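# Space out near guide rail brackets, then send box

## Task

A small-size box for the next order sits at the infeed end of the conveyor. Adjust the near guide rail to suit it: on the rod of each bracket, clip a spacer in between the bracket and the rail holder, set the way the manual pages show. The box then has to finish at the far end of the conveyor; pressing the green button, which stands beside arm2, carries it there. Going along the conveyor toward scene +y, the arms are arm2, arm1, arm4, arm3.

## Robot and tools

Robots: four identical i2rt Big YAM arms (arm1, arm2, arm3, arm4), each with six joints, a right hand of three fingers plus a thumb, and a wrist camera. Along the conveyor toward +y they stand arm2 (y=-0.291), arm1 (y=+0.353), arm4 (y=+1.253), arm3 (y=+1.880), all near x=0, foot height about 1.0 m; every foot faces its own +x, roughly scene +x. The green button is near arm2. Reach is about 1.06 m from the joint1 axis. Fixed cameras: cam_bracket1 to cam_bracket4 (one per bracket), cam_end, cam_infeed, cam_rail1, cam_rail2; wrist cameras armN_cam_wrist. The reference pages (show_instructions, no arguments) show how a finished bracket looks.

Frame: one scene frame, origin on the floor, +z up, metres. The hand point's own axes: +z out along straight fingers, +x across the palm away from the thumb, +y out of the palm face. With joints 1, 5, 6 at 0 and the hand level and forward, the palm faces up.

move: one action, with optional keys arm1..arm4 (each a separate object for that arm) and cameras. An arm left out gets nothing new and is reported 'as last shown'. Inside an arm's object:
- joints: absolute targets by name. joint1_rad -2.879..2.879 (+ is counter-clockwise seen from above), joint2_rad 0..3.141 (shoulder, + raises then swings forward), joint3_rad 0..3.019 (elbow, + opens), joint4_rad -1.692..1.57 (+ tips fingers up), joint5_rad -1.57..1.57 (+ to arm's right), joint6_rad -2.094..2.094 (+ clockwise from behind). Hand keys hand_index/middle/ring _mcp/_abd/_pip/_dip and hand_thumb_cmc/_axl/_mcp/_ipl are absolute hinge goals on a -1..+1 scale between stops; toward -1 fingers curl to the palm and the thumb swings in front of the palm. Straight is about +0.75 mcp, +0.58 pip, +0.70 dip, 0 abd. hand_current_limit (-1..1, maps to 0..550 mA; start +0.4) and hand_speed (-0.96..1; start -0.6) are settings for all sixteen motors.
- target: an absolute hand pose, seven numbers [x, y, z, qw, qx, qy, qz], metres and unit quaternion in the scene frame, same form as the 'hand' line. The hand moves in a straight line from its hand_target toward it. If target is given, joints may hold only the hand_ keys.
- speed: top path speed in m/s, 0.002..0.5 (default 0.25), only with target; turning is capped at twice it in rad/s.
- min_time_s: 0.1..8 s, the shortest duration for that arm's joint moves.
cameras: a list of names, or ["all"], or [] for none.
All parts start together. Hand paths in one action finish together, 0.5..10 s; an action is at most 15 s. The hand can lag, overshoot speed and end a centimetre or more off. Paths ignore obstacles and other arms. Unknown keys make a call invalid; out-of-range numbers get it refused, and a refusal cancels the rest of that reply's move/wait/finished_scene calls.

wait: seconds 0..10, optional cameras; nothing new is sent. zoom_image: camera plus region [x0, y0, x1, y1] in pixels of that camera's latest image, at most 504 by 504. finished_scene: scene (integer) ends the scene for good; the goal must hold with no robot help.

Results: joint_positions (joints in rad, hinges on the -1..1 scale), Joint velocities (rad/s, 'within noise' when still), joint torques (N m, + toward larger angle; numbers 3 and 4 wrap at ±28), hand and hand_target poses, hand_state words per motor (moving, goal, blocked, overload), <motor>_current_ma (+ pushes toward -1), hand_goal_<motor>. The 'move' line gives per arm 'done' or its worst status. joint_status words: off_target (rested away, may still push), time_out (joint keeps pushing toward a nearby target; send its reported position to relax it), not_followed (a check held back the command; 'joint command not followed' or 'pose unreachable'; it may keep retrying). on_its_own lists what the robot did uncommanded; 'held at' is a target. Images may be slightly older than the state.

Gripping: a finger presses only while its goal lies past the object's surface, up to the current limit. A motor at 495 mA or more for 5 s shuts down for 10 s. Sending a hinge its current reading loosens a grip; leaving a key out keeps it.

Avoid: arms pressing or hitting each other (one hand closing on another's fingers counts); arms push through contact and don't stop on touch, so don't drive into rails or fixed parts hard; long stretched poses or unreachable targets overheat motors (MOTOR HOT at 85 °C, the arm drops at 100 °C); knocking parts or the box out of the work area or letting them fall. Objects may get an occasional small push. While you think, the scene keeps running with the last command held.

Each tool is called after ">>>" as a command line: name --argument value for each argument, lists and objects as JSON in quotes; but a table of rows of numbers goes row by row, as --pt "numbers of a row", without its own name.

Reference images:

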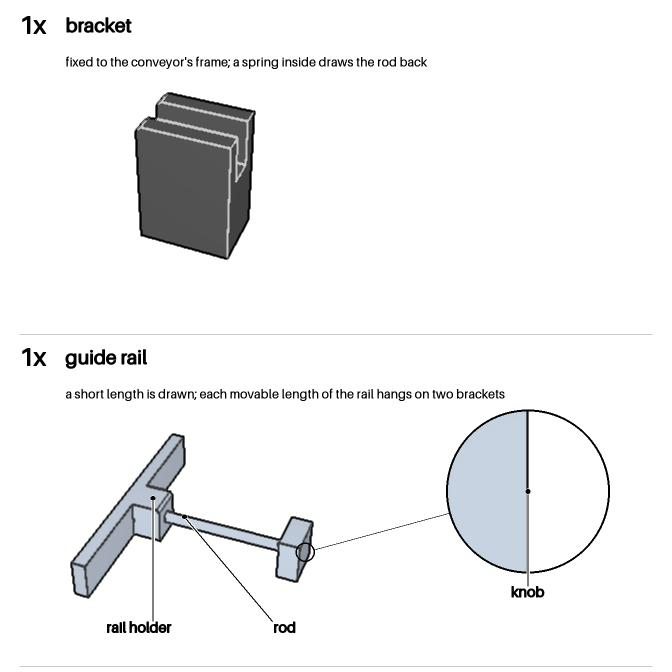

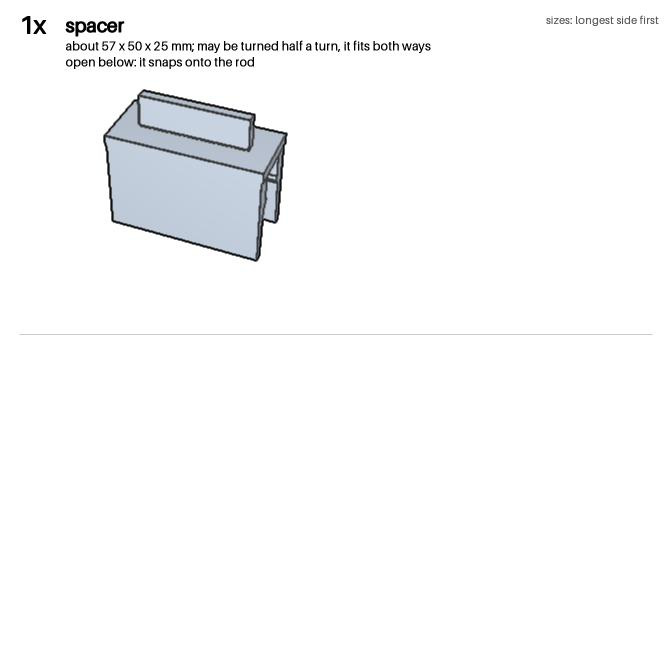

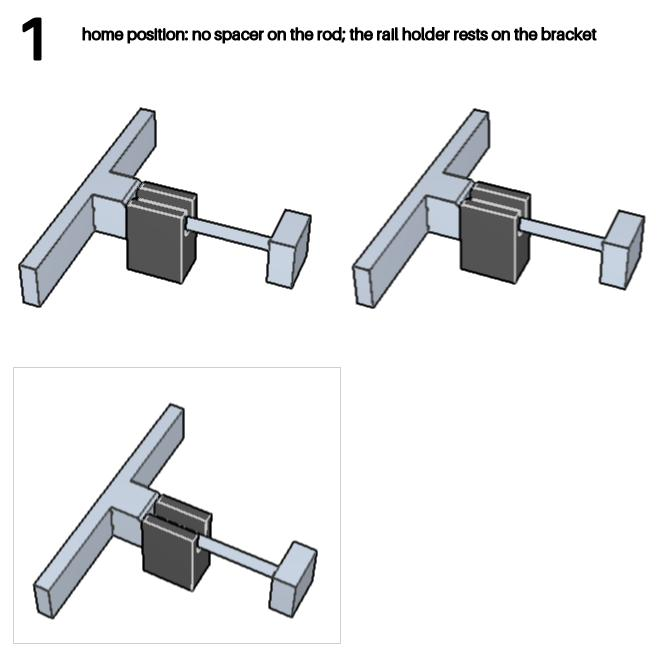

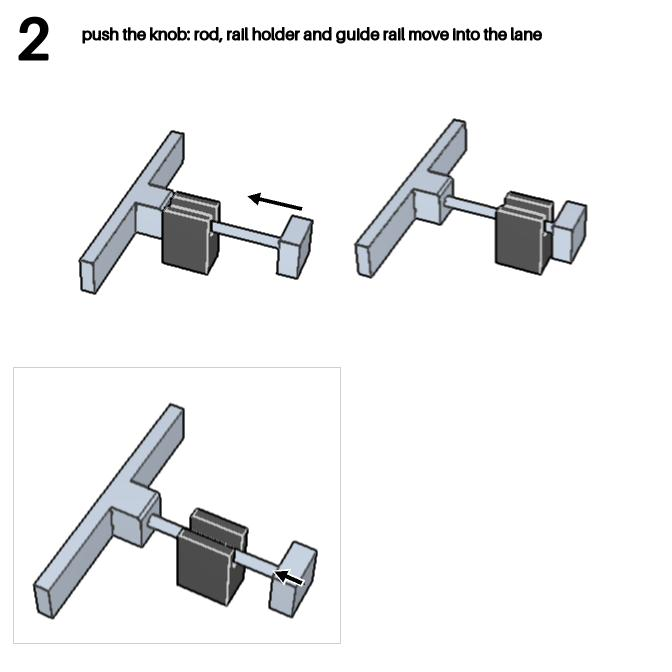

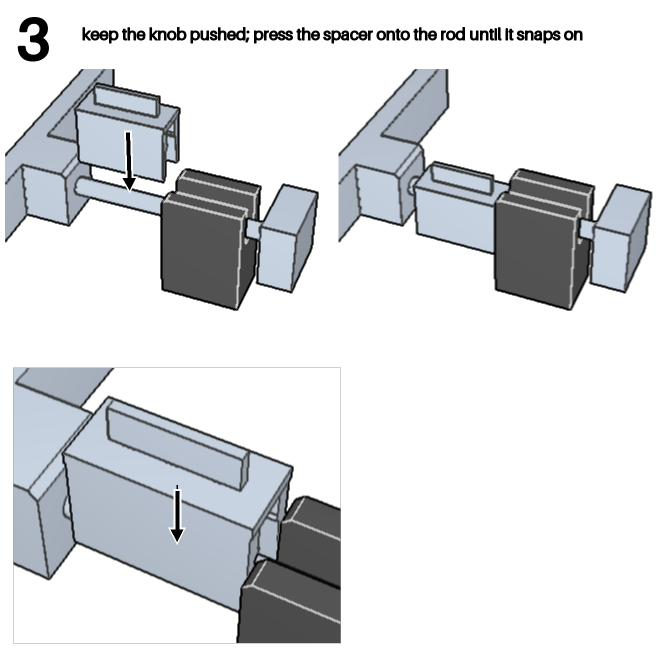

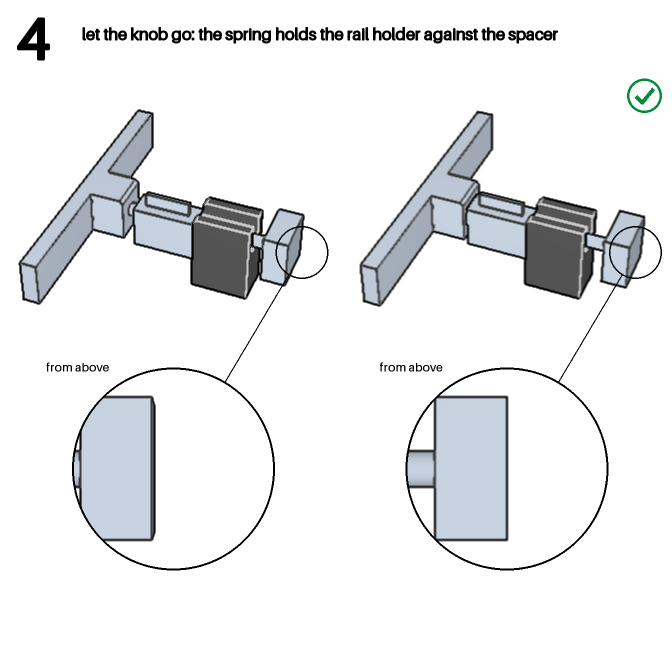

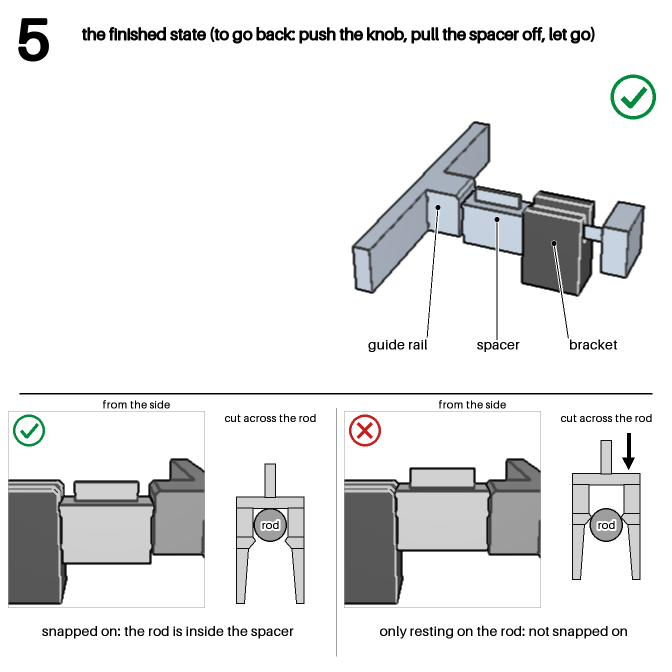

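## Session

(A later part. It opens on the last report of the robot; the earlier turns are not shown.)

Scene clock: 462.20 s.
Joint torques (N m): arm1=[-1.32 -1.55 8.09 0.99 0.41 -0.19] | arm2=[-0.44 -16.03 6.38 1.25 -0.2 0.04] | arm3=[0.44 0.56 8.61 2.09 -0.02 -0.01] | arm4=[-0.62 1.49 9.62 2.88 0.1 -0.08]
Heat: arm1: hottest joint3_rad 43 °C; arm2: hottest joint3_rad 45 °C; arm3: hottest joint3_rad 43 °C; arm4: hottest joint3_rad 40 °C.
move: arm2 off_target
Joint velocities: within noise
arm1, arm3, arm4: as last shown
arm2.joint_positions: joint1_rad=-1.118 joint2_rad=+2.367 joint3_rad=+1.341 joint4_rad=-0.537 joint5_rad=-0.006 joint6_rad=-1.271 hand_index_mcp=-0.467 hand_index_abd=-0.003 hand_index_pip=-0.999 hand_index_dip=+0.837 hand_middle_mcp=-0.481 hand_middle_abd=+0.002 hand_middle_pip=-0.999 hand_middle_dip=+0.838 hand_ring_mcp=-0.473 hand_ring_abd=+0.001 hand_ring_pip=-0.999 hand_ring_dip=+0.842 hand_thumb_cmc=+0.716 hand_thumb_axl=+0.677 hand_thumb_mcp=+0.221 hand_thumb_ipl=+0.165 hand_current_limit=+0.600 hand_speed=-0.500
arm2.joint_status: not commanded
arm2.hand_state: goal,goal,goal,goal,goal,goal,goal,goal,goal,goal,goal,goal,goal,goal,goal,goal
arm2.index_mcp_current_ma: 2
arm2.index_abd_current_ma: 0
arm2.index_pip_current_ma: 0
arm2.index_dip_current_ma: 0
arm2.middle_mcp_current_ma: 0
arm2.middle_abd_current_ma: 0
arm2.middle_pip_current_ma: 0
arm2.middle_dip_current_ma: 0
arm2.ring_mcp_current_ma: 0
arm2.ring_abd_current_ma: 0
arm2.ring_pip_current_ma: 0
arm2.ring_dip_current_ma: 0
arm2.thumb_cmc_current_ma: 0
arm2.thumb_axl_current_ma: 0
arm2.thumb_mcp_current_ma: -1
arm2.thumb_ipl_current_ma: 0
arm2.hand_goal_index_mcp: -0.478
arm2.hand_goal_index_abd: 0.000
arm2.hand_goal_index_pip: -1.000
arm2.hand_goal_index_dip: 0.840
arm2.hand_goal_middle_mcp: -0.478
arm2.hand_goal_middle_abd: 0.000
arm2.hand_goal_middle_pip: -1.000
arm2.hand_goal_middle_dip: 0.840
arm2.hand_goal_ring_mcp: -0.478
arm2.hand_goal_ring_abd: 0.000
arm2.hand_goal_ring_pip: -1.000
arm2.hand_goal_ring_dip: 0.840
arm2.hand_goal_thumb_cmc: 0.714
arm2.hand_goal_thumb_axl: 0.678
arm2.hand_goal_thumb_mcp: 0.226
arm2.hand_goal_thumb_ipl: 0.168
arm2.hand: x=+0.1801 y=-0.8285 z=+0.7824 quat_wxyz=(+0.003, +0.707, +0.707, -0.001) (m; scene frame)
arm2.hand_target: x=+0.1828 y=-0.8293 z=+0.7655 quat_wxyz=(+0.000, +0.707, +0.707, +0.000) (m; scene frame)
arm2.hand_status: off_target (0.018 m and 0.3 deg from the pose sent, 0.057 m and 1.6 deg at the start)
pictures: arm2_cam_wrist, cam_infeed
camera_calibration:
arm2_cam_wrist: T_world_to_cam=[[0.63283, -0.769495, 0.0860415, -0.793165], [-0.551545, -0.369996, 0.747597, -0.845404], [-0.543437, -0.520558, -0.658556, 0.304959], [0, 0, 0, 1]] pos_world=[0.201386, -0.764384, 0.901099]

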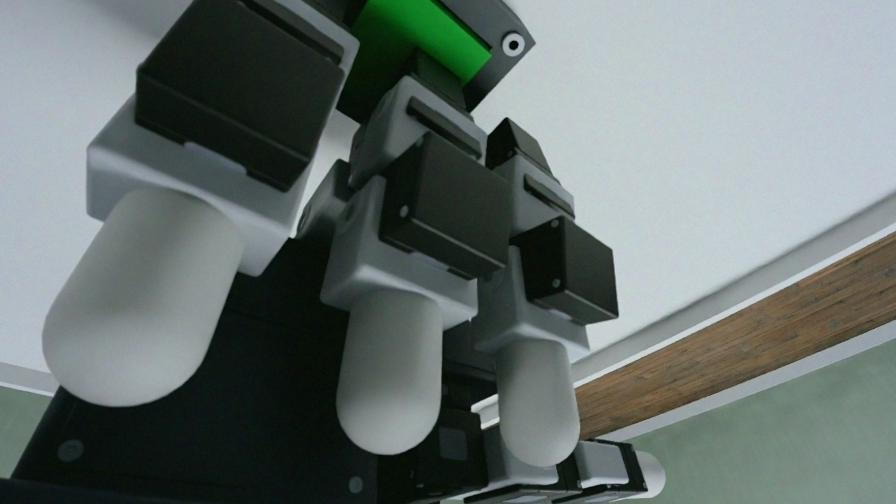

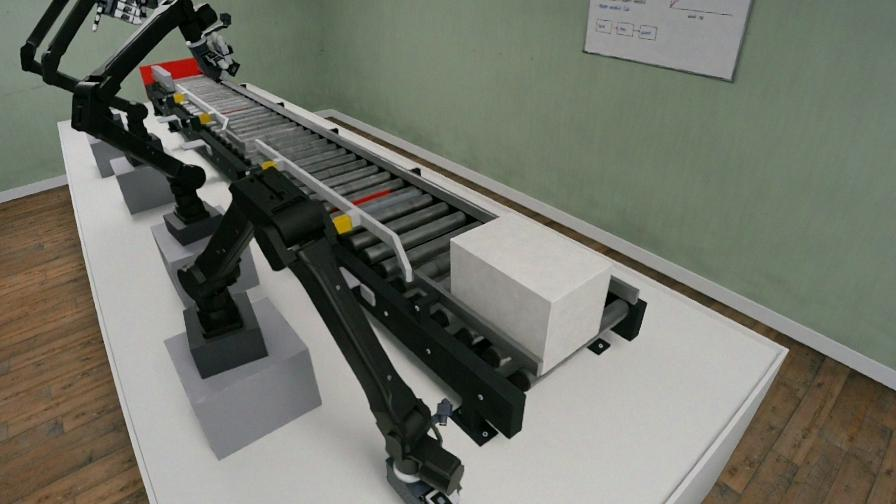

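>>> wait --seconds 1.5 --cameras '["cam_infeed", "cam_rail1"]'

Scene clock: 466.57 s.
Joint torques (N m): arm1=[-1.2 -1.49 8.12 0.96 0.41 -0.19] | arm2=[0.85 -16.5 6.41 1.43 -0.16 0.08] | arm3=[0.73 0.85 8.81 2.24 0.01 0] | arm4=[-0.5 1.67 9.62 2.86 0.1 -0.09]
Heat: arm1: hottest joint3_rad 42 °C; arm2: hottest joint3_rad 45 °C; arm3: hottest joint3_rad 43 °C; arm4: hottest joint3_rad 40 °C.
Joint velocities: within noise
arm1.joint_positions: joint1_rad=+0.377 joint2_rad=+0.799 joint3_rad=+1.304 joint4_rad=-1.696 joint5_rad=+0.006 joint6_rad=+0.493 hand_index_mcp=-0.987 hand_index_abd=+0.002 hand_index_pip=-0.080 hand_index_dip=+0.694 hand_middle_mcp=-0.994 hand_middle_abd=+0.002 hand_middle_pip=-0.077 hand_middle_dip=+0.698 hand_ring_mcp=-0.473 hand_ring_abd=+0.001 hand_ring_pip=-0.999 hand_ring_dip=+0.843 hand_thumb_cmc=+0.714 hand_thumb_axl=+0.676 hand_thumb_mcp=+0.219 hand_thumb_ipl=+0.165 hand_current_limit=+0.600 hand_speed=-0.500
arm1.joint_status: not commanded
arm1.hand_state: goal,goal,goal,goal,goal,goal,goal,goal,goal,goal,goal,goal,goal,goal,goal,goal
arm1.index_mcp_current_ma: 29
arm1.index_abd_current_ma: 2
arm1.index_pip_current_ma: 0
arm1.index_dip_current_ma: -3
arm1.middle_mcp_current_ma: 12
arm1.middle_abd_current_ma: 2
arm1.middle_pip_current_ma: 4
arm1.middle_dip_current_ma: 3
arm1.ring_mcp_current_ma: 8
arm1.ring_abd_current_ma: 1
arm1.ring_pip_current_ma: 2
arm1.ring_dip_current_ma: 3
arm1.thumb_cmc_current_ma: 0
arm1.thumb_axl_current_ma: -3
arm1.thumb_mcp_current_ma: -16
arm1.thumb_ipl_current_ma: -5
arm1.hand_goal_index_mcp: -1.000
arm1.hand_goal_index_abd: 0.000
arm1.hand_goal_index_pip: -0.080
arm1.hand_goal_index_dip: 0.696
arm1.hand_goal_middle_mcp: -1.000
arm1.hand_goal_middle_abd: 0.000
arm1.hand_goal_middle_pip: -0.080
arm1.hand_goal_middle_dip: 0.696
arm1.hand_goal_ring_mcp: -0.478
arm1.hand_goal_ring_abd: 0.000
arm1.hand_goal_ring_pip: -1.000
arm1.hand_goal_ring_dip: 0.840
arm1.hand_goal_thumb_cmc: 0.714
arm1.hand_goal_thumb_axl: 0.678
arm1.hand_goal_thumb_mcp: 0.226
arm1.hand_goal_thumb_ipl: 0.168
arm1.hand: x=+0.3122 y=+0.4375 z=+1.4079 quat_wxyz=(+0.057, +0.695, +0.694, +0.179) (m; scene frame)
arm1.hand_target: x=+0.3116 y=+0.4336 z=+1.4049 quat_wxyz=(+0.058, +0.697, +0.694, +0.171) (m; scene frame)
arm1.hand_status: not commanded
arm2.joint_positions: joint1_rad=-1.118 joint2_rad=+2.367 joint3_rad=+1.341 joint4_rad=-0.537 joint5_rad=-0.006 joint6_rad=-1.271 hand_index_mcp=-0.467 hand_index_abd=-0.003 hand_index_pip=-0.999 hand_index_dip=+0.837 hand_middle_mcp=-0.481 hand_middle_abd=+0.002 hand_middle_pip=-0.999 hand_middle_dip=+0.838 hand_ring_mcp=-0.473 hand_ring_abd=+0.001 hand_ring_pip=-0.999 hand_ring_dip=+0.842 hand_thumb_cmc=+0.716 hand_thumb_axl=+0.677 hand_thumb_mcp=+0.221 hand_thumb_ipl=+0.165 hand_current_limit=+0.600 hand_speed=-0.500
arm2.joint_status: not commanded
arm2.hand_state: goal,goal,goal,goal,goal,goal,goal,goal,goal,goal,goal,goal,goal,goal,goal,goal
arm2.index_mcp_current_ma: 2
arm2.index_abd_current_ma: 0
arm2.index_pip_current_ma: 0
arm2.index_dip_current_ma: 0
arm2.middle_mcp_current_ma: 0
arm2.middle_abd_current_ma: 0
arm2.middle_pip_current_ma: 0
arm2.middle_dip_current_ma: 0
arm2.ring_mcp_current_ma: 0
arm2.ring_abd_current_ma: 0
arm2.ring_pip_current_ma: 0
arm2.ring_dip_current_ma: 0
arm2.thumb_cmc_current_ma: 0
arm2.thumb_axl_current_ma: 0
arm2.thumb_mcp_current_ma: -1
arm2.thumb_ipl_current_ma: 0
arm2.hand_goal_index_mcp: -0.478
arm2.hand_goal_index_abd: 0.000
arm2.hand_goal_index_pip: -1.000
arm2.hand_goal_index_dip: 0.840
arm2.hand_goal_middle_mcp: -0.478
arm2.hand_goal_middle_abd: 0.000
arm2.hand_goal_middle_pip: -1.000
arm2.hand_goal_middle_dip: 0.840
arm2.hand_goal_ring_mcp: -0.478
arm2.hand_goal_ring_abd: 0.000
arm2.hand_goal_ring_pip: -1.000
arm2.hand_goal_ring_dip: 0.840
arm2.hand_goal_thumb_cmc: 0.714
arm2.hand_goal_thumb_axl: 0.678
arm2.hand_goal_thumb_mcp: 0.226
arm2.hand_goal_thumb_ipl: 0.168
arm2.hand: x=+0.1801 y=-0.8285 z=+0.7824 quat_wxyz=(+0.003, +0.707, +0.707, -0.001) (m; scene frame)
arm2.hand_target: x=+0.1828 y=-0.8293 z=+0.7655 quat_wxyz=(+0.000, +0.707, +0.707, +0.000) (m; scene frame)
arm2.hand_status: off_target (0.018 m and 0.3 deg from the pose sent, 0.057 m and 1.6 deg at the start)
arm3.joint_positions: joint1_rad=-0.066 joint2_rad=+0.623 joint3_rad=+1.407 joint4_rad=-1.267 joint5_rad=-0.036 joint6_rad=+1.128 hand_index_mcp=+0.754 hand_index_abd=+0.001 hand_index_pip=+0.577 hand_index_dip=+0.696 hand_middle_mcp=+0.754 hand_middle_abd=+0.001 hand_middle_pip=+0.577 hand_middle_dip=+0.696 hand_ring_mcp=+0.754 hand_ring_abd=+0.001 hand_ring_pip=+0.577 hand_ring_dip=+0.696 hand_thumb_cmc=+0.714 hand_thumb_axl=+0.677 hand_thumb_mcp=+0.226 hand_thumb_ipl=+0.168 hand_current_limit=+0.400 hand_speed=-0.600
arm3.joint_status: not commanded
arm3.hand_state: goal,goal,goal,goal,goal,goal,goal,goal,goal,goal,goal,goal,goal,goal,goal,goal
arm3.index_mcp_current_ma: 0
arm3.index_abd_current_ma: 0
arm3.index_pip_current_ma: 1
arm3.index_dip_current_ma: 0
arm3.middle_mcp_current_ma: 0
arm3.middle_abd_current_ma: 1
arm3.middle_pip_current_ma: 1
arm3.middle_dip_current_ma: 0
arm3.ring_mcp_current_ma: 0
arm3.ring_abd_current_ma: 0
arm3.ring_pip_current_ma: 1
arm3.ring_dip_current_ma: 0
arm3.thumb_cmc_current_ma: 0
arm3.thumb_axl_current_ma: -1
arm3.thumb_mcp_current_ma: 0
arm3.thumb_ipl_current_ma: 0
arm3.hand_goal_index_mcp: 0.754
arm3.hand_goal_index_abd: 0.000
arm3.hand_goal_index_pip: 0.576
arm3.hand_goal_index_dip: 0.696
arm3.hand_goal_middle_mcp: 0.754
arm3.hand_goal_middle_abd: 0.000
arm3.hand_goal_middle_pip: 0.576
arm3.hand_goal_middle_dip: 0.696
arm3.hand_goal_ring_mcp: 0.754
arm3.hand_goal_ring_abd: 0.000
arm3.hand_goal_ring_pip: 0.576
arm3.hand_goal_ring_dip: 0.696
arm3.hand_goal_thumb_cmc: 0.714
arm3.hand_goal_thumb_axl: 0.678
arm3.hand_goal_thumb_mcp: 0.226
arm3.hand_goal_thumb_ipl: 0.168
arm3.hand: x=+0.1674 y=+1.7468 z=+1.5789 quat_wxyz=(+0.148, +0.846, +0.109, +0.500) (m; scene frame)
arm3.hand_target: x=+0.1644 y=+1.7474 z=+1.5900 quat_wxyz=(+0.152, +0.840, +0.109, +0.510) (m; scene frame)
arm3.hand_status: not commanded
arm4.joint_positions: joint1_rad=+0.036 joint2_rad=+0.636 joint3_rad=+1.438 joint4_rad=-1.159 joint5_rad=-0.065 joint6_rad=+1.072 hand_index_mcp=+0.755 hand_index_abd=+0.001 hand_index_pip=+0.577 hand_index_dip=+0.696 hand_middle_mcp=+0.755 hand_middle_abd=+0.001 hand_middle_pip=+0.577 hand_middle_dip=+0.696 hand_ring_mcp=+0.755 hand_ring_abd=+0.001 hand_ring_pip=+0.577 hand_ring_dip=+0.696 hand_thumb_cmc=+0.715 hand_thumb_axl=+0.677 hand_thumb_mcp=+0.226 hand_thumb_ipl=+0.168 hand_current_limit=+0.400 hand_speed=-0.600
arm4.joint_status: not commanded
arm4.hand_state: goal,goal,goal,goal,goal,goal,goal,goal,goal,goal,goal,goal,goal,goal,goal,goal
arm4.index_mcp_current_ma: 2
arm4.index_abd_current_ma: 1
arm4.index_pip_current_ma: 1
arm4.index_dip_current_ma: 0
arm4.middle_mcp_current_ma: 2
arm4.middle_abd_current_ma: 0
arm4.middle_pip_current_ma: 1
arm4.middle_dip_current_ma: 0
arm4.ring_mcp_current_ma: 2
arm4.ring_abd_current_ma: 1
arm4.ring_pip_current_ma: 1
arm4.ring_dip_current_ma: 0
arm4.thumb_cmc_current_ma: 2
arm4.thumb_axl_current_ma: -1
arm4.thumb_mcp_current_ma: 0
arm4.thumb_ipl_current_ma: 0
arm4.hand_goal_index_mcp: 0.754
arm4.hand_goal_index_abd: 0.000
arm4.hand_goal_index_pip: 0.576
arm4.hand_goal_index_dip: 0.696
arm4.hand_goal_middle_mcp: 0.754
arm4.hand_goal_middle_abd: 0.000
arm4.hand_goal_middle_pip: 0.576
arm4.hand_goal_middle_dip: 0.696
arm4.hand_goal_ring_mcp: 0.754
arm4.hand_goal_ring_abd: 0.000
arm4.hand_goal_ring_pip: 0.576
arm4.hand_goal_ring_dip: 0.696
arm4.hand_goal_thumb_cmc: 0.714
arm4.hand_goal_thumb_axl: 0.678
arm4.hand_goal_thumb_mcp: 0.226
arm4.hand_goal_thumb_ipl: 0.168
arm4.hand: x=+0.3151 y=+1.2167 z=+1.6294 quat_wxyz=(+0.081, +0.779, +0.272, +0.559) (m; scene frame)
arm4.hand_target: x=+0.3107 y=+1.2162 z=+1.6444 quat_wxyz=(+0.084, +0.770, +0.270, +0.572) (m; scene frame)
arm4.hand_status: not commanded
wait: 1.50 s; at rest from the start
pictures: cam_infeed, cam_rail1

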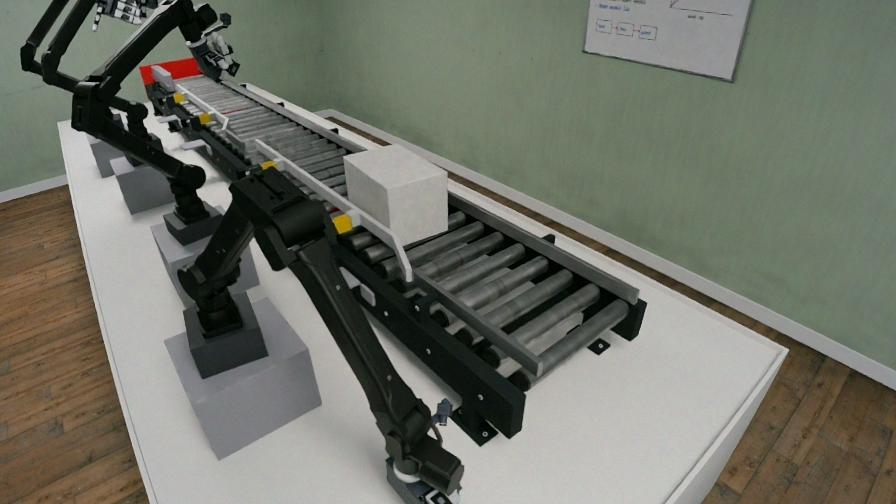

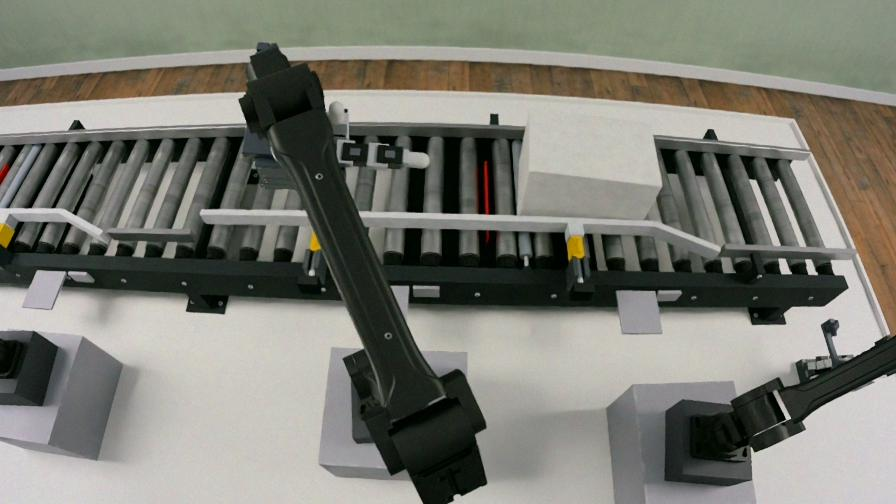

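>>> move --arm2 '{"target": [0.182, -0.830, 0.95, 0, 0.7071, 0.7071, 0], "speed": 0.15}'

>>> wait --seconds 7 --cameras '["cam_rail1", "cam_rail2", "cam_end"]'

Scene clock: 468.53 s.
Joint torques (N m): arm1=[-1.2 -1.49 8.08 0.98 0.41 -0.19] | arm2=[0.26 -17.55 6.42 0.25 -0.24 0.07] | arm3=[0.56 0.97 8.79 1.94 -0.01 0.02] | arm4=[-0.44 1.49 9.61 2.82 0.09 -0.09]
Heat: arm1: hottest joint3_rad 42 °C; arm2: hottest joint3_rad 45 °C; arm3: hottest joint3_rad 43 °C; arm4: hottest joint3_rad 40 °C.
move: arm2 done
Joint velocities: within noise
arm1, arm3, arm4: as last shown
arm2.joint_positions: joint1_rad=-1.118 joint2_rad=+2.035 joint3_rad=+1.317 joint4_rad=-0.846 joint5_rad=-0.006 joint6_rad=-1.270 hand_index_mcp=-0.467 hand_index_abd=-0.003 hand_index_pip=-0.999 hand_index_dip=+0.837 hand_middle_mcp=-0.473 hand_middle_abd=+0.002 hand_middle_pip=-0.999 hand_middle_dip=+0.838 hand_ring_mcp=-0.473 hand_ring_abd=+0.001 hand_ring_pip=-0.999 hand_ring_dip=+0.842 hand_thumb_cmc=+0.716 hand_thumb_axl=+0.677 hand_thumb_mcp=+0.221 hand_thumb_ipl=+0.165 hand_current_limit=+0.600 hand_speed=-0.500
arm2.joint_status: not commanded
arm2.hand_state: goal,goal,goal,goal,goal,goal,goal,goal,goal,goal,goal,goal,goal,goal,goal,goal
arm2.index_mcp_current_ma: 2
arm2.index_abd_current_ma: 0
arm2.index_pip_current_ma: 0
arm2.index_dip_current_ma: 0
arm2.middle_mcp_current_ma: 0
arm2.middle_abd_current_ma: 0
arm2.middle_pip_current_ma: 0
arm2.middle_dip_current_ma: 0
arm2.ring_mcp_current_ma: 0
arm2.ring_abd_current_ma: 0
arm2.ring_pip_current_ma: 0
arm2.ring_dip_current_ma: 0
arm2.thumb_cmc_current_ma: 0
arm2.thumb_axl_current_ma: 0
arm2.thumb_mcp_current_ma: -1
arm2.thumb_ipl_current_ma: 0
arm2.hand_goal_index_mcp: -0.478
arm2.hand_goal_index_abd: 0.000
arm2.hand_goal_index_pip: -1.000
arm2.hand_goal_index_dip: 0.840
arm2.hand_goal_middle_mcp: -0.478
arm2.hand_goal_middle_abd: 0.000
arm2.hand_goal_middle_pip: -1.000
arm2.hand_goal_middle_dip: 0.840
arm2.hand_goal_ring_mcp: -0.478
arm2.hand_goal_ring_abd: 0.000
arm2.hand_goal_ring_pip: -1.000
arm2.hand_goal_ring_dip: 0.840
arm2.hand_goal_thumb_cmc: 0.714
arm2.hand_goal_thumb_axl: 0.678
arm2.hand_goal_thumb_mcp: 0.226
arm2.hand_goal_thumb_ipl: 0.168
arm2.hand: x=+0.1817 y=-0.8300 z=+0.9498 quat_wxyz=(+0.002, +0.707, +0.707, -0.001) (m; scene frame)
arm2.hand_target: x=+0.1821 y=-0.8300 z=+0.9500 quat_wxyz=(+0.000, +0.707, +0.707, +0.000) (m; scene frame)
arm2.hand_status: done (0.000 m and 0.3 deg from the pose sent, 0.168 m and 0.3 deg at the start)
pictures: none

Scene clock: 475.53 s.
Joint torques (N m): arm1=[-1.26 -1.55 8.1 0.99 0.41 -0.18] | arm2=[-0.67 -18.14 7.08 0.12 -0.25 0.03] | arm3=[0.91 1.2 8.85 2.09 0.04 -0.04] | arm4=[-0.56 1.55 9.61 2.81 0.09 -0.1]
Heat: arm1: hottest joint3_rad 42 °C; arm2: hottest joint3_rad 44 °C; arm3: hottest joint3_rad 43 °C; arm4: hottest joint3_rad 40 °C.
Joint velocities: within noise
arm1.joint_positions: joint1_rad=+0.377 joint2_rad=+0.799 joint3_rad=+1.304 joint4_rad=-1.696 joint5_rad=+0.006 joint6_rad=+0.493 hand_index_mcp=-0.987 hand_index_abd=+0.002 hand_index_pip=-0.080 hand_index_dip=+0.694 hand_middle_mcp=-0.994 hand_middle_abd=+0.002 hand_middle_pip=-0.077 hand_middle_dip=+0.698 hand_ring_mcp=-0.473 hand_ring_abd=+0.001 hand_ring_pip=-0.999 hand_ring_dip=+0.843 hand_thumb_cmc=+0.714 hand_thumb_axl=+0.676 hand_thumb_mcp=+0.219 hand_thumb_ipl=+0.165 hand_current_limit=+0.600 hand_speed=-0.500
arm1.joint_status: not commanded
arm1.hand_state: goal,goal,goal,goal,goal,goal,goal,goal,goal,goal,goal,goal,goal,goal,goal,goal
arm1.index_mcp_current_ma: 29
arm1.index_abd_current_ma: 2
arm1.index_pip_current_ma: 0
arm1.index_dip_current_ma: -3
arm1.middle_mcp_current_ma: 12
arm1.middle_abd_current_ma: 2
arm1.middle_pip_current_ma: 4
arm1.middle_dip_current_ma: 3
arm1.ring_mcp_current_ma: 8
arm1.ring_abd_current_ma: 1
arm1.ring_pip_current_ma: 2
arm1.ring_dip_current_ma: 3
arm1.thumb_cmc_current_ma: 0
arm1.thumb_axl_current_ma: -3
arm1.thumb_mcp_current_ma: -16
arm1.thumb_ipl_current_ma: -5
arm1.hand_goal_index_mcp: -1.000
arm1.hand_goal_index_abd: 0.000
arm1.hand_goal_index_pip: -0.080
arm1.hand_goal_index_dip: 0.696
arm1.hand_goal_middle_mcp: -1.000
arm1.hand_goal_middle_abd: 0.000
arm1.hand_goal_middle_pip: -0.080
arm1.hand_goal_middle_dip: 0.696
arm1.hand_goal_ring_mcp: -0.478
arm1.hand_goal_ring_abd: 0.000
arm1.hand_goal_ring_pip: -1.000
arm1.hand_goal_ring_dip: 0.840
arm1.hand_goal_thumb_cmc: 0.714
arm1.hand_goal_thumb_axl: 0.678
arm1.hand_goal_thumb_mcp: 0.226
arm1.hand_goal_thumb_ipl: 0.168
arm1.hand: x=+0.3122 y=+0.4375 z=+1.4079 quat_wxyz=(+0.057, +0.695, +0.694, +0.179) (m; scene frame)
arm1.hand_target: x=+0.3116 y=+0.4336 z=+1.4049 quat_wxyz=(+0.058, +0.697, +0.694, +0.171) (m; scene frame)
arm1.hand_status: not commanded
arm2.joint_positions: joint1_rad=-1.118 joint2_rad=+2.035 joint3_rad=+1.317 joint4_rad=-0.846 joint5_rad=-0.006 joint6_rad=-1.270 hand_index_mcp=-0.467 hand_index_abd=-0.003 hand_index_pip=-0.999 hand_index_dip=+0.837 hand_middle_mcp=-0.473 hand_middle_abd=+0.002 hand_middle_pip=-0.999 hand_middle_dip=+0.838 hand_ring_mcp=-0.473 hand_ring_abd=+0.001 hand_ring_pip=-0.999 hand_ring_dip=+0.842 hand_thumb_cmc=+0.716 hand_thumb_axl=+0.677 hand_thumb_mcp=+0.221 hand_thumb_ipl=+0.165 hand_current_limit=+0.600 hand_speed=-0.500
arm2.joint_status: not commanded
arm2.hand_state: goal,goal,goal,goal,goal,goal,goal,goal,goal,goal,goal,goal,goal,goal,goal,goal
arm2.index_mcp_current_ma: 2
arm2.index_abd_current_ma: 0
arm2.index_pip_current_ma: 0
arm2.index_dip_current_ma: 0
arm2.middle_mcp_current_ma: 0
arm2.middle_abd_current_ma: 0
arm2.middle_pip_current_ma: 0
arm2.middle_dip_current_ma: 0
arm2.ring_mcp_current_ma: 0
arm2.ring_abd_current_ma: 0
arm2.ring_pip_current_ma: 0
arm2.ring_dip_current_ma: 0
arm2.thumb_cmc_current_ma: 0
arm2.thumb_axl_current_ma: 0
arm2.thumb_mcp_current_ma: -1
arm2.thumb_ipl_current_ma: 0
arm2.hand_goal_index_mcp: -0.478
arm2.hand_goal_index_abd: 0.000
arm2.hand_goal_index_pip: -1.000
arm2.hand_goal_index_dip: 0.840
arm2.hand_goal_middle_mcp: -0.478
arm2.hand_goal_middle_abd: 0.000
arm2.hand_goal_middle_pip: -1.000
arm2.hand_goal_middle_dip: 0.840
arm2.hand_goal_ring_mcp: -0.478
arm2.hand_goal_ring_abd: 0.000
arm2.hand_goal_ring_pip: -1.000
arm2.hand_goal_ring_dip: 0.840
arm2.hand_goal_thumb_cmc: 0.714
arm2.hand_goal_thumb_axl: 0.678
arm2.hand_goal_thumb_mcp: 0.226
arm2.hand_goal_thumb_ipl: 0.168
arm2.hand: x=+0.1817 y=-0.8300 z=+0.9498 quat_wxyz=(+0.002, +0.707, +0.707, -0.001) (m; scene frame)
arm2.hand_target: x=+0.1821 y=-0.8300 z=+0.9500 quat_wxyz=(+0.000, +0.707, +0.707, +0.000) (m; scene frame)
arm2.hand_status: done (0.000 m and 0.3 deg from the pose sent, 0.168 m and 0.3 deg at the start)
arm3.joint_positions: joint1_rad=-0.066 joint2_rad=+0.623 joint3_rad=+1.407 joint4_rad=-1.267 joint5_rad=-0.036 joint6_rad=+1.128 hand_index_mcp=+0.754 hand_index_abd=+0.001 hand_index_pip=+0.577 hand_index_dip=+0.696 hand_middle_mcp=+0.754 hand_middle_abd=+0.001 hand_middle_pip=+0.577 hand_middle_dip=+0.696 hand_ring_mcp=+0.754 hand_ring_abd=+0.001 hand_ring_pip=+0.577 hand_ring_dip=+0.696 hand_thumb_cmc=+0.714 hand_thumb_axl=+0.677 hand_thumb_mcp=+0.226 hand_thumb_ipl=+0.168 hand_current_limit=+0.400 hand_speed=-0.600
arm3.joint_status: not commanded
arm3.hand_state: goal,goal,goal,goal,goal,goal,goal,goal,goal,goal,goal,goal,goal,goal,goal,goal
arm3.index_mcp_current_ma: 0
arm3.index_abd_current_ma: 0
arm3.index_pip_current_ma: 1
arm3.index_dip_current_ma: 0
arm3.middle_mcp_current_ma: 0
arm3.middle_abd_current_ma: 1
arm3.middle_pip_current_ma: 1
arm3.middle_dip_current_ma: 0
arm3.ring_mcp_current_ma: 0
arm3.ring_abd_current_ma: 0
arm3.ring_pip_current_ma: 1
arm3.ring_dip_current_ma: 0
arm3.thumb_cmc_current_ma: 0
arm3.thumb_axl_current_ma: -1
arm3.thumb_mcp_current_ma: 0
arm3.thumb_ipl_current_ma: 0
arm3.hand_goal_index_mcp: 0.754
arm3.hand_goal_index_abd: 0.000
arm3.hand_goal_index_pip: 0.576
arm3.hand_goal_index_dip: 0.696
arm3.hand_goal_middle_mcp: 0.754
arm3.hand_goal_middle_abd: 0.000
arm3.hand_goal_middle_pip: 0.576
arm3.hand_goal_middle_dip: 0.696
arm3.hand_goal_ring_mcp: 0.754
arm3.hand_goal_ring_abd: 0.000
arm3.hand_goal_ring_pip: 0.576
arm3.hand_goal_ring_dip: 0.696
arm3.hand_goal_thumb_cmc: 0.714
arm3.hand_goal_thumb_axl: 0.678
arm3.hand_goal_thumb_mcp: 0.226
arm3.hand_goal_thumb_ipl: 0.168
arm3.hand: x=+0.1674 y=+1.7468 z=+1.5789 quat_wxyz=(+0.148, +0.846, +0.109, +0.500) (m; scene frame)
arm3.hand_target: x=+0.1644 y=+1.7474 z=+1.5900 quat_wxyz=(+0.152, +0.840, +0.109, +0.510) (m; scene frame)
arm3.hand_status: not commanded
arm4.joint_positions: joint1_rad=+0.036 joint2_rad=+0.636 joint3_rad=+1.438 joint4_rad=-1.159 joint5_rad=-0.065 joint6_rad=+1.072 hand_index_mcp=+0.755 hand_index_abd=+0.001 hand_index_pip=+0.577 hand_index_dip=+0.696 hand_middle_mcp=+0.755 hand_middle_abd=+0.001 hand_middle_pip=+0.577 hand_middle_dip=+0.696 hand_ring_mcp=+0.755 hand_ring_abd=+0.001 hand_ring_pip=+0.577 hand_ring_dip=+0.696 hand_thumb_cmc=+0.715 hand_thumb_axl=+0.677 hand_thumb_mcp=+0.226 hand_thumb_ipl=+0.168 hand_current_limit=+0.400 hand_speed=-0.600
arm4.joint_status: not commanded
arm4.hand_state: goal,goal,goal,goal,goal,goal,goal,goal,goal,goal,goal,goal,goal,goal,goal,goal
arm4.index_mcp_current_ma: 2
arm4.index_abd_current_ma: 1
arm4.index_pip_current_ma: 1
arm4.index_dip_current_ma: 0
arm4.middle_mcp_current_ma: 2
arm4.middle_abd_current_ma: 0
arm4.middle_pip_current_ma: 1
arm4.middle_dip_current_ma: 0
arm4.ring_mcp_current_ma: 2
arm4.ring_abd_current_ma: 1
arm4.ring_pip_current_ma: 1
arm4.ring_dip_current_ma: 0
arm4.thumb_cmc_current_ma: 2
arm4.thumb_axl_current_ma: -1
arm4.thumb_mcp_current_ma: 0
arm4.thumb_ipl_current_ma: 0
arm4.hand_goal_index_mcp: 0.754
arm4.hand_goal_index_abd: 0.000
arm4.hand_goal_index_pip: 0.576
arm4.hand_goal_index_dip: 0.696
arm4.hand_goal_middle_mcp: 0.754
arm4.hand_goal_middle_abd: 0.000
arm4.hand_goal_middle_pip: 0.576
arm4.hand_goal_middle_dip: 0.696
arm4.hand_goal_ring_mcp: 0.754
arm4.hand_goal_ring_abd: 0.000
arm4.hand_goal_ring_pip: 0.576
arm4.hand_goal_ring_dip: 0.696
arm4.hand_goal_thumb_cmc: 0.714
arm4.hand_goal_thumb_axl: 0.678
arm4.hand_goal_thumb_mcp: 0.226
arm4.hand_goal_thumb_ipl: 0.168
arm4.hand: x=+0.3151 y=+1.2167 z=+1.6294 quat_wxyz=(+0.081, +0.779, +0.272, +0.559) (m; scene frame)
arm4.hand_target: x=+0.3107 y=+1.2162 z=+1.6444 quat_wxyz=(+0.084, +0.770, +0.270, +0.572) (m; scene frame)
arm4.hand_status: not commanded
wait: 7.00 s; at rest by 0.27 s
pictures: cam_end, cam_rail1, cam_rail2

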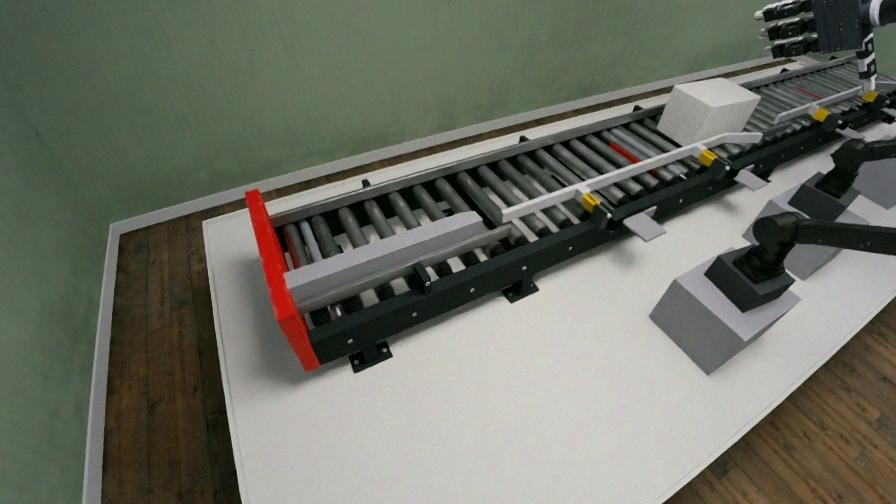

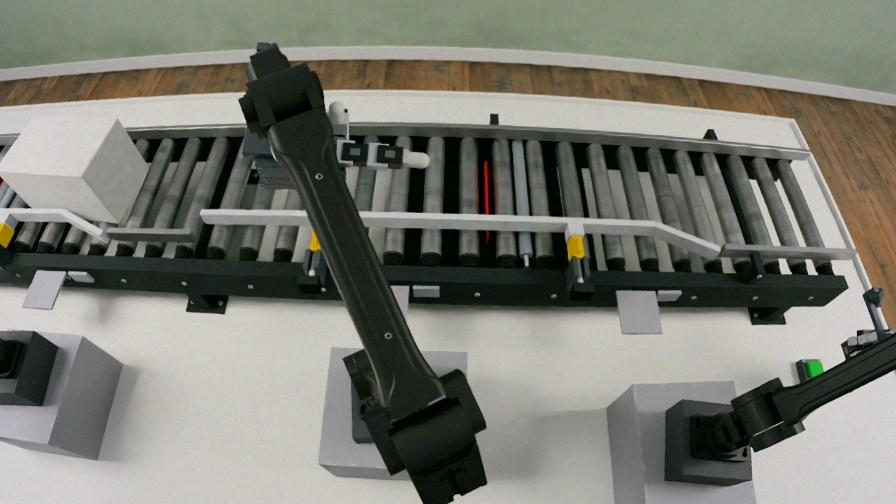

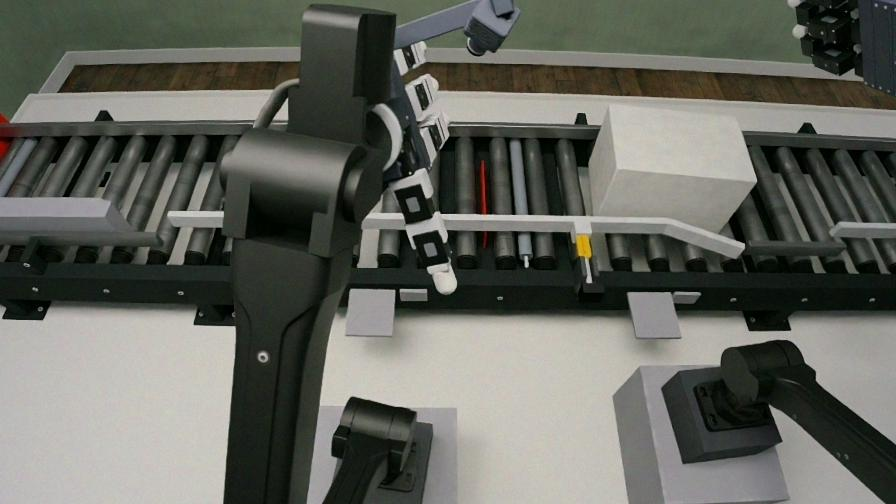

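>>> wait --seconds 8 --cameras '["cam_end"]'

Scene clock: 483.57 s.
Joint torques (N m): arm1=[-1.32 -1.55 8.09 1.01 0.41 -0.19] | arm2=[-0.85 -18.14 6.79 0.43 -0.28 0.03] | arm3=[0.5 1.44 8.75 2.13 0.05 -0.04] | arm4=[-0.56 1.55 9.59 2.84 0.09 -0.09]
Heat: arm1: hottest joint3_rad 42 °C; arm2: hottest joint3_rad 44 °C; arm3: hottest joint3_rad 43 °C; arm4: hottest joint3_rad 40 °C.
Joint velocities: within noise
arm1.joint_positions: joint1_rad=+0.377 joint2_rad=+0.799 joint3_rad=+1.304 joint4_rad=-1.696 joint5_rad=+0.006 joint6_rad=+0.493 hand_index_mcp=-0.987 hand_index_abd=+0.002 hand_index_pip=-0.080 hand_index_dip=+0.694 hand_middle_mcp=-0.994 hand_middle_abd=+0.002 hand_middle_pip=-0.077 hand_middle_dip=+0.698 hand_ring_mcp=-0.473 hand_ring_abd=+0.001 hand_ring_pip=-0.999 hand_ring_dip=+0.843 hand_thumb_cmc=+0.714 hand_thumb_axl=+0.676 hand_thumb_mcp=+0.219 hand_thumb_ipl=+0.165 hand_current_limit=+0.600 hand_speed=-0.500
arm1.joint_status: not commanded
arm1.hand_state: goal,goal,goal,goal,goal,goal,goal,goal,goal,goal,goal,goal,goal,goal,goal,goal
arm1.index_mcp_current_ma: 29
arm1.index_abd_current_ma: 2
arm1.index_pip_current_ma: 0
arm1.index_dip_current_ma: -3
arm1.middle_mcp_current_ma: 12
arm1.middle_abd_current_ma: 2
arm1.middle_pip_current_ma: 4
arm1.middle_dip_current_ma: 3
arm1.ring_mcp_current_ma: 8
arm1.ring_abd_current_ma: 1
arm1.ring_pip_current_ma: 2
arm1.ring_dip_current_ma: 3
arm1.thumb_cmc_current_ma: 0
arm1.thumb_axl_current_ma: -3
arm1.thumb_mcp_current_ma: -16
arm1.thumb_ipl_current_ma: -5
arm1.hand_goal_index_mcp: -1.000
arm1.hand_goal_index_abd: 0.000
arm1.hand_goal_index_pip: -0.080
arm1.hand_goal_index_dip: 0.696
arm1.hand_goal_middle_mcp: -1.000
arm1.hand_goal_middle_abd: 0.000
arm1.hand_goal_middle_pip: -0.080
arm1.hand_goal_middle_dip: 0.696
arm1.hand_goal_ring_mcp: -0.478
arm1.hand_goal_ring_abd: 0.000
arm1.hand_goal_ring_pip: -1.000
arm1.hand_goal_ring_dip: 0.840
arm1.hand_goal_thumb_cmc: 0.714
arm1.hand_goal_thumb_axl: 0.678
arm1.hand_goal_thumb_mcp: 0.226
arm1.hand_goal_thumb_ipl: 0.168
arm1.hand: x=+0.3122 y=+0.4375 z=+1.4079 quat_wxyz=(+0.057, +0.695, +0.694, +0.179) (m; scene frame)
arm1.hand_target: x=+0.3116 y=+0.4336 z=+1.4049 quat_wxyz=(+0.058, +0.697, +0.694, +0.171) (m; scene frame)
arm1.hand_status: not commanded
arm2.joint_positions: joint1_rad=-1.118 joint2_rad=+2.035 joint3_rad=+1.317 joint4_rad=-0.846 joint5_rad=-0.006 joint6_rad=-1.270 hand_index_mcp=-0.467 hand_index_abd=-0.003 hand_index_pip=-0.999 hand_index_dip=+0.837 hand_middle_mcp=-0.473 hand_middle_abd=+0.002 hand_middle_pip=-0.999 hand_middle_dip=+0.838 hand_ring_mcp=-0.473 hand_ring_abd=+0.001 hand_ring_pip=-0.999 hand_ring_dip=+0.842 hand_thumb_cmc=+0.716 hand_thumb_axl=+0.677 hand_thumb_mcp=+0.221 hand_thumb_ipl=+0.165 hand_current_limit=+0.600 hand_speed=-0.500
arm2.joint_status: not commanded
arm2.hand_state: goal,goal,goal,goal,goal,goal,goal,goal,goal,goal,goal,goal,goal,goal,goal,goal
arm2.index_mcp_current_ma: 2
arm2.index_abd_current_ma: 0
arm2.index_pip_current_ma: 0
arm2.index_dip_current_ma: 0
arm2.middle_mcp_current_ma: 0
arm2.middle_abd_current_ma: 0
arm2.middle_pip_current_ma: 0
arm2.middle_dip_current_ma: 0
arm2.ring_mcp_current_ma: 0
arm2.ring_abd_current_ma: 0
arm2.ring_pip_current_ma: 0
arm2.ring_dip_current_ma: 0
arm2.thumb_cmc_current_ma: 0
arm2.thumb_axl_current_ma: 0
arm2.thumb_mcp_current_ma: -1
arm2.thumb_ipl_current_ma: 0
arm2.hand_goal_index_mcp: -0.478
arm2.hand_goal_index_abd: 0.000
arm2.hand_goal_index_pip: -1.000
arm2.hand_goal_index_dip: 0.840
arm2.hand_goal_middle_mcp: -0.478
arm2.hand_goal_middle_abd: 0.000
arm2.hand_goal_middle_pip: -1.000
arm2.hand_goal_middle_dip: 0.840
arm2.hand_goal_ring_mcp: -0.478
arm2.hand_goal_ring_abd: 0.000
arm2.hand_goal_ring_pip: -1.000
arm2.hand_goal_ring_dip: 0.840
arm2.hand_goal_thumb_cmc: 0.714
arm2.hand_goal_thumb_axl: 0.678
arm2.hand_goal_thumb_mcp: 0.226
arm2.hand_goal_thumb_ipl: 0.168
arm2.hand: x=+0.1817 y=-0.8300 z=+0.9498 quat_wxyz=(+0.002, +0.707, +0.707, -0.001) (m; scene frame)
arm2.hand_target: x=+0.1821 y=-0.8300 z=+0.9500 quat_wxyz=(+0.000, +0.707, +0.707, +0.000) (m; scene frame)
arm2.hand_status: done (0.000 m and 0.3 deg from the pose sent, 0.168 m and 0.3 deg at the start)
arm3.joint_positions: joint1_rad=-0.066 joint2_rad=+0.623 joint3_rad=+1.407 joint4_rad=-1.267 joint5_rad=-0.036 joint6_rad=+1.128 hand_index_mcp=+0.754 hand_index_abd=+0.001 hand_index_pip=+0.577 hand_index_dip=+0.696 hand_middle_mcp=+0.754 hand_middle_abd=+0.001 hand_middle_pip=+0.577 hand_middle_dip=+0.696 hand_ring_mcp=+0.754 hand_ring_abd=+0.001 hand_ring_pip=+0.577 hand_ring_dip=+0.696 hand_thumb_cmc=+0.714 hand_thumb_axl=+0.677 hand_thumb_mcp=+0.226 hand_thumb_ipl=+0.168 hand_current_limit=+0.400 hand_speed=-0.600
arm3.joint_status: not commanded
arm3.hand_state: goal,goal,goal,goal,goal,goal,goal,goal,goal,goal,goal,goal,goal,goal,goal,goal
arm3.index_mcp_current_ma: 0
arm3.index_abd_current_ma: 0
arm3.index_pip_current_ma: 1
arm3.index_dip_current_ma: 0
arm3.middle_mcp_current_ma: 0
arm3.middle_abd_current_ma: 1
arm3.middle_pip_current_ma: 1
arm3.middle_dip_current_ma: 0
arm3.ring_mcp_current_ma: 0
arm3.ring_abd_current_ma: 0
arm3.ring_pip_current_ma: 1
arm3.ring_dip_current_ma: 0
arm3.thumb_cmc_current_ma: 0
arm3.thumb_axl_current_ma: -1
arm3.thumb_mcp_current_ma: 0
arm3.thumb_ipl_current_ma: 0
arm3.hand_goal_index_mcp: 0.754
arm3.hand_goal_index_abd: 0.000
arm3.hand_goal_index_pip: 0.576
arm3.hand_goal_index_dip: 0.696
arm3.hand_goal_middle_mcp: 0.754
arm3.hand_goal_middle_abd: 0.000
arm3.hand_goal_middle_pip: 0.576
arm3.hand_goal_middle_dip: 0.696
arm3.hand_goal_ring_mcp: 0.754
arm3.hand_goal_ring_abd: 0.000
arm3.hand_goal_ring_pip: 0.576
arm3.hand_goal_ring_dip: 0.696
arm3.hand_goal_thumb_cmc: 0.714
arm3.hand_goal_thumb_axl: 0.678
arm3.hand_goal_thumb_mcp: 0.226
arm3.hand_goal_thumb_ipl: 0.168
arm3.hand: x=+0.1674 y=+1.7468 z=+1.5789 quat_wxyz=(+0.148, +0.846, +0.109, +0.500) (m; scene frame)
arm3.hand_target: x=+0.1644 y=+1.7474 z=+1.5900 quat_wxyz=(+0.152, +0.840, +0.109, +0.510) (m; scene frame)
arm3.hand_status: not commanded
arm4.joint_positions: joint1_rad=+0.036 joint2_rad=+0.636 joint3_rad=+1.438 joint4_rad=-1.159 joint5_rad=-0.065 joint6_rad=+1.072 hand_index_mcp=+0.755 hand_index_abd=+0.001 hand_index_pip=+0.577 hand_index_dip=+0.696 hand_middle_mcp=+0.755 hand_middle_abd=+0.001 hand_middle_pip=+0.577 hand_middle_dip=+0.696 hand_ring_mcp=+0.755 hand_ring_abd=+0.001 hand_ring_pip=+0.577 hand_ring_dip=+0.696 hand_thumb_cmc=+0.715 hand_thumb_axl=+0.677 hand_thumb_mcp=+0.226 hand_thumb_ipl=+0.168 hand_current_limit=+0.400 hand_speed=-0.600
arm4.joint_status: not commanded
arm4.hand_state: goal,goal,goal,goal,goal,goal,goal,goal,goal,goal,goal,goal,goal,goal,goal,goal
arm4.index_mcp_current_ma: 2
arm4.index_abd_current_ma: 1
arm4.index_pip_current_ma: 1
arm4.index_dip_current_ma: 0
arm4.middle_mcp_current_ma: 2
arm4.middle_abd_current_ma: 0
arm4.middle_pip_current_ma: 1
arm4.middle_dip_current_ma: 0
arm4.ring_mcp_current_ma: 2
arm4.ring_abd_current_ma: 1
arm4.ring_pip_current_ma: 1
arm4.ring_dip_current_ma: 0
arm4.thumb_cmc_current_ma: 2
arm4.thumb_axl_current_ma: -1
arm4.thumb_mcp_current_ma: 0
arm4.thumb_ipl_current_ma: 0
arm4.hand_goal_index_mcp: 0.754
arm4.hand_goal_index_abd: 0.000
arm4.hand_goal_index_pip: 0.576
arm4.hand_goal_index_dip: 0.696
arm4.hand_goal_middle_mcp: 0.754
arm4.hand_goal_middle_abd: 0.000
arm4.hand_goal_middle_pip: 0.576
arm4.hand_goal_middle_dip: 0.696
arm4.hand_goal_ring_mcp: 0.754
arm4.hand_goal_ring_abd: 0.000
arm4.hand_goal_ring_pip: 0.576
arm4.hand_goal_ring_dip: 0.696
arm4.hand_goal_thumb_cmc: 0.714
arm4.hand_goal_thumb_axl: 0.678
arm4.hand_goal_thumb_mcp: 0.226
arm4.hand_goal_thumb_ipl: 0.168
arm4.hand: x=+0.3151 y=+1.2167 z=+1.6294 quat_wxyz=(+0.081, +0.779, +0.272, +0.559) (m; scene frame)
arm4.hand_target: x=+0.3107 y=+1.2162 z=+1.6444 quat_wxyz=(+0.084, +0.770, +0.270, +0.572) (m; scene frame)
arm4.hand_status: not commanded
wait: 8.00 s; at rest by 0.23 s
pictures: cam_end

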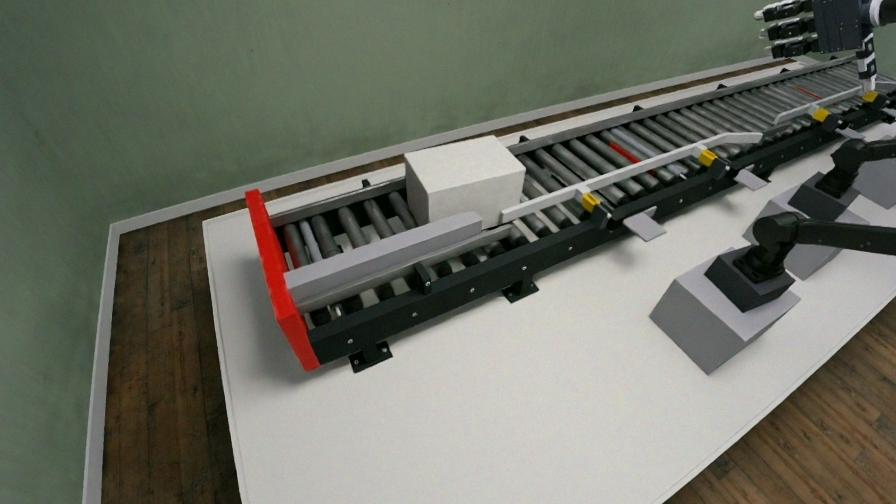

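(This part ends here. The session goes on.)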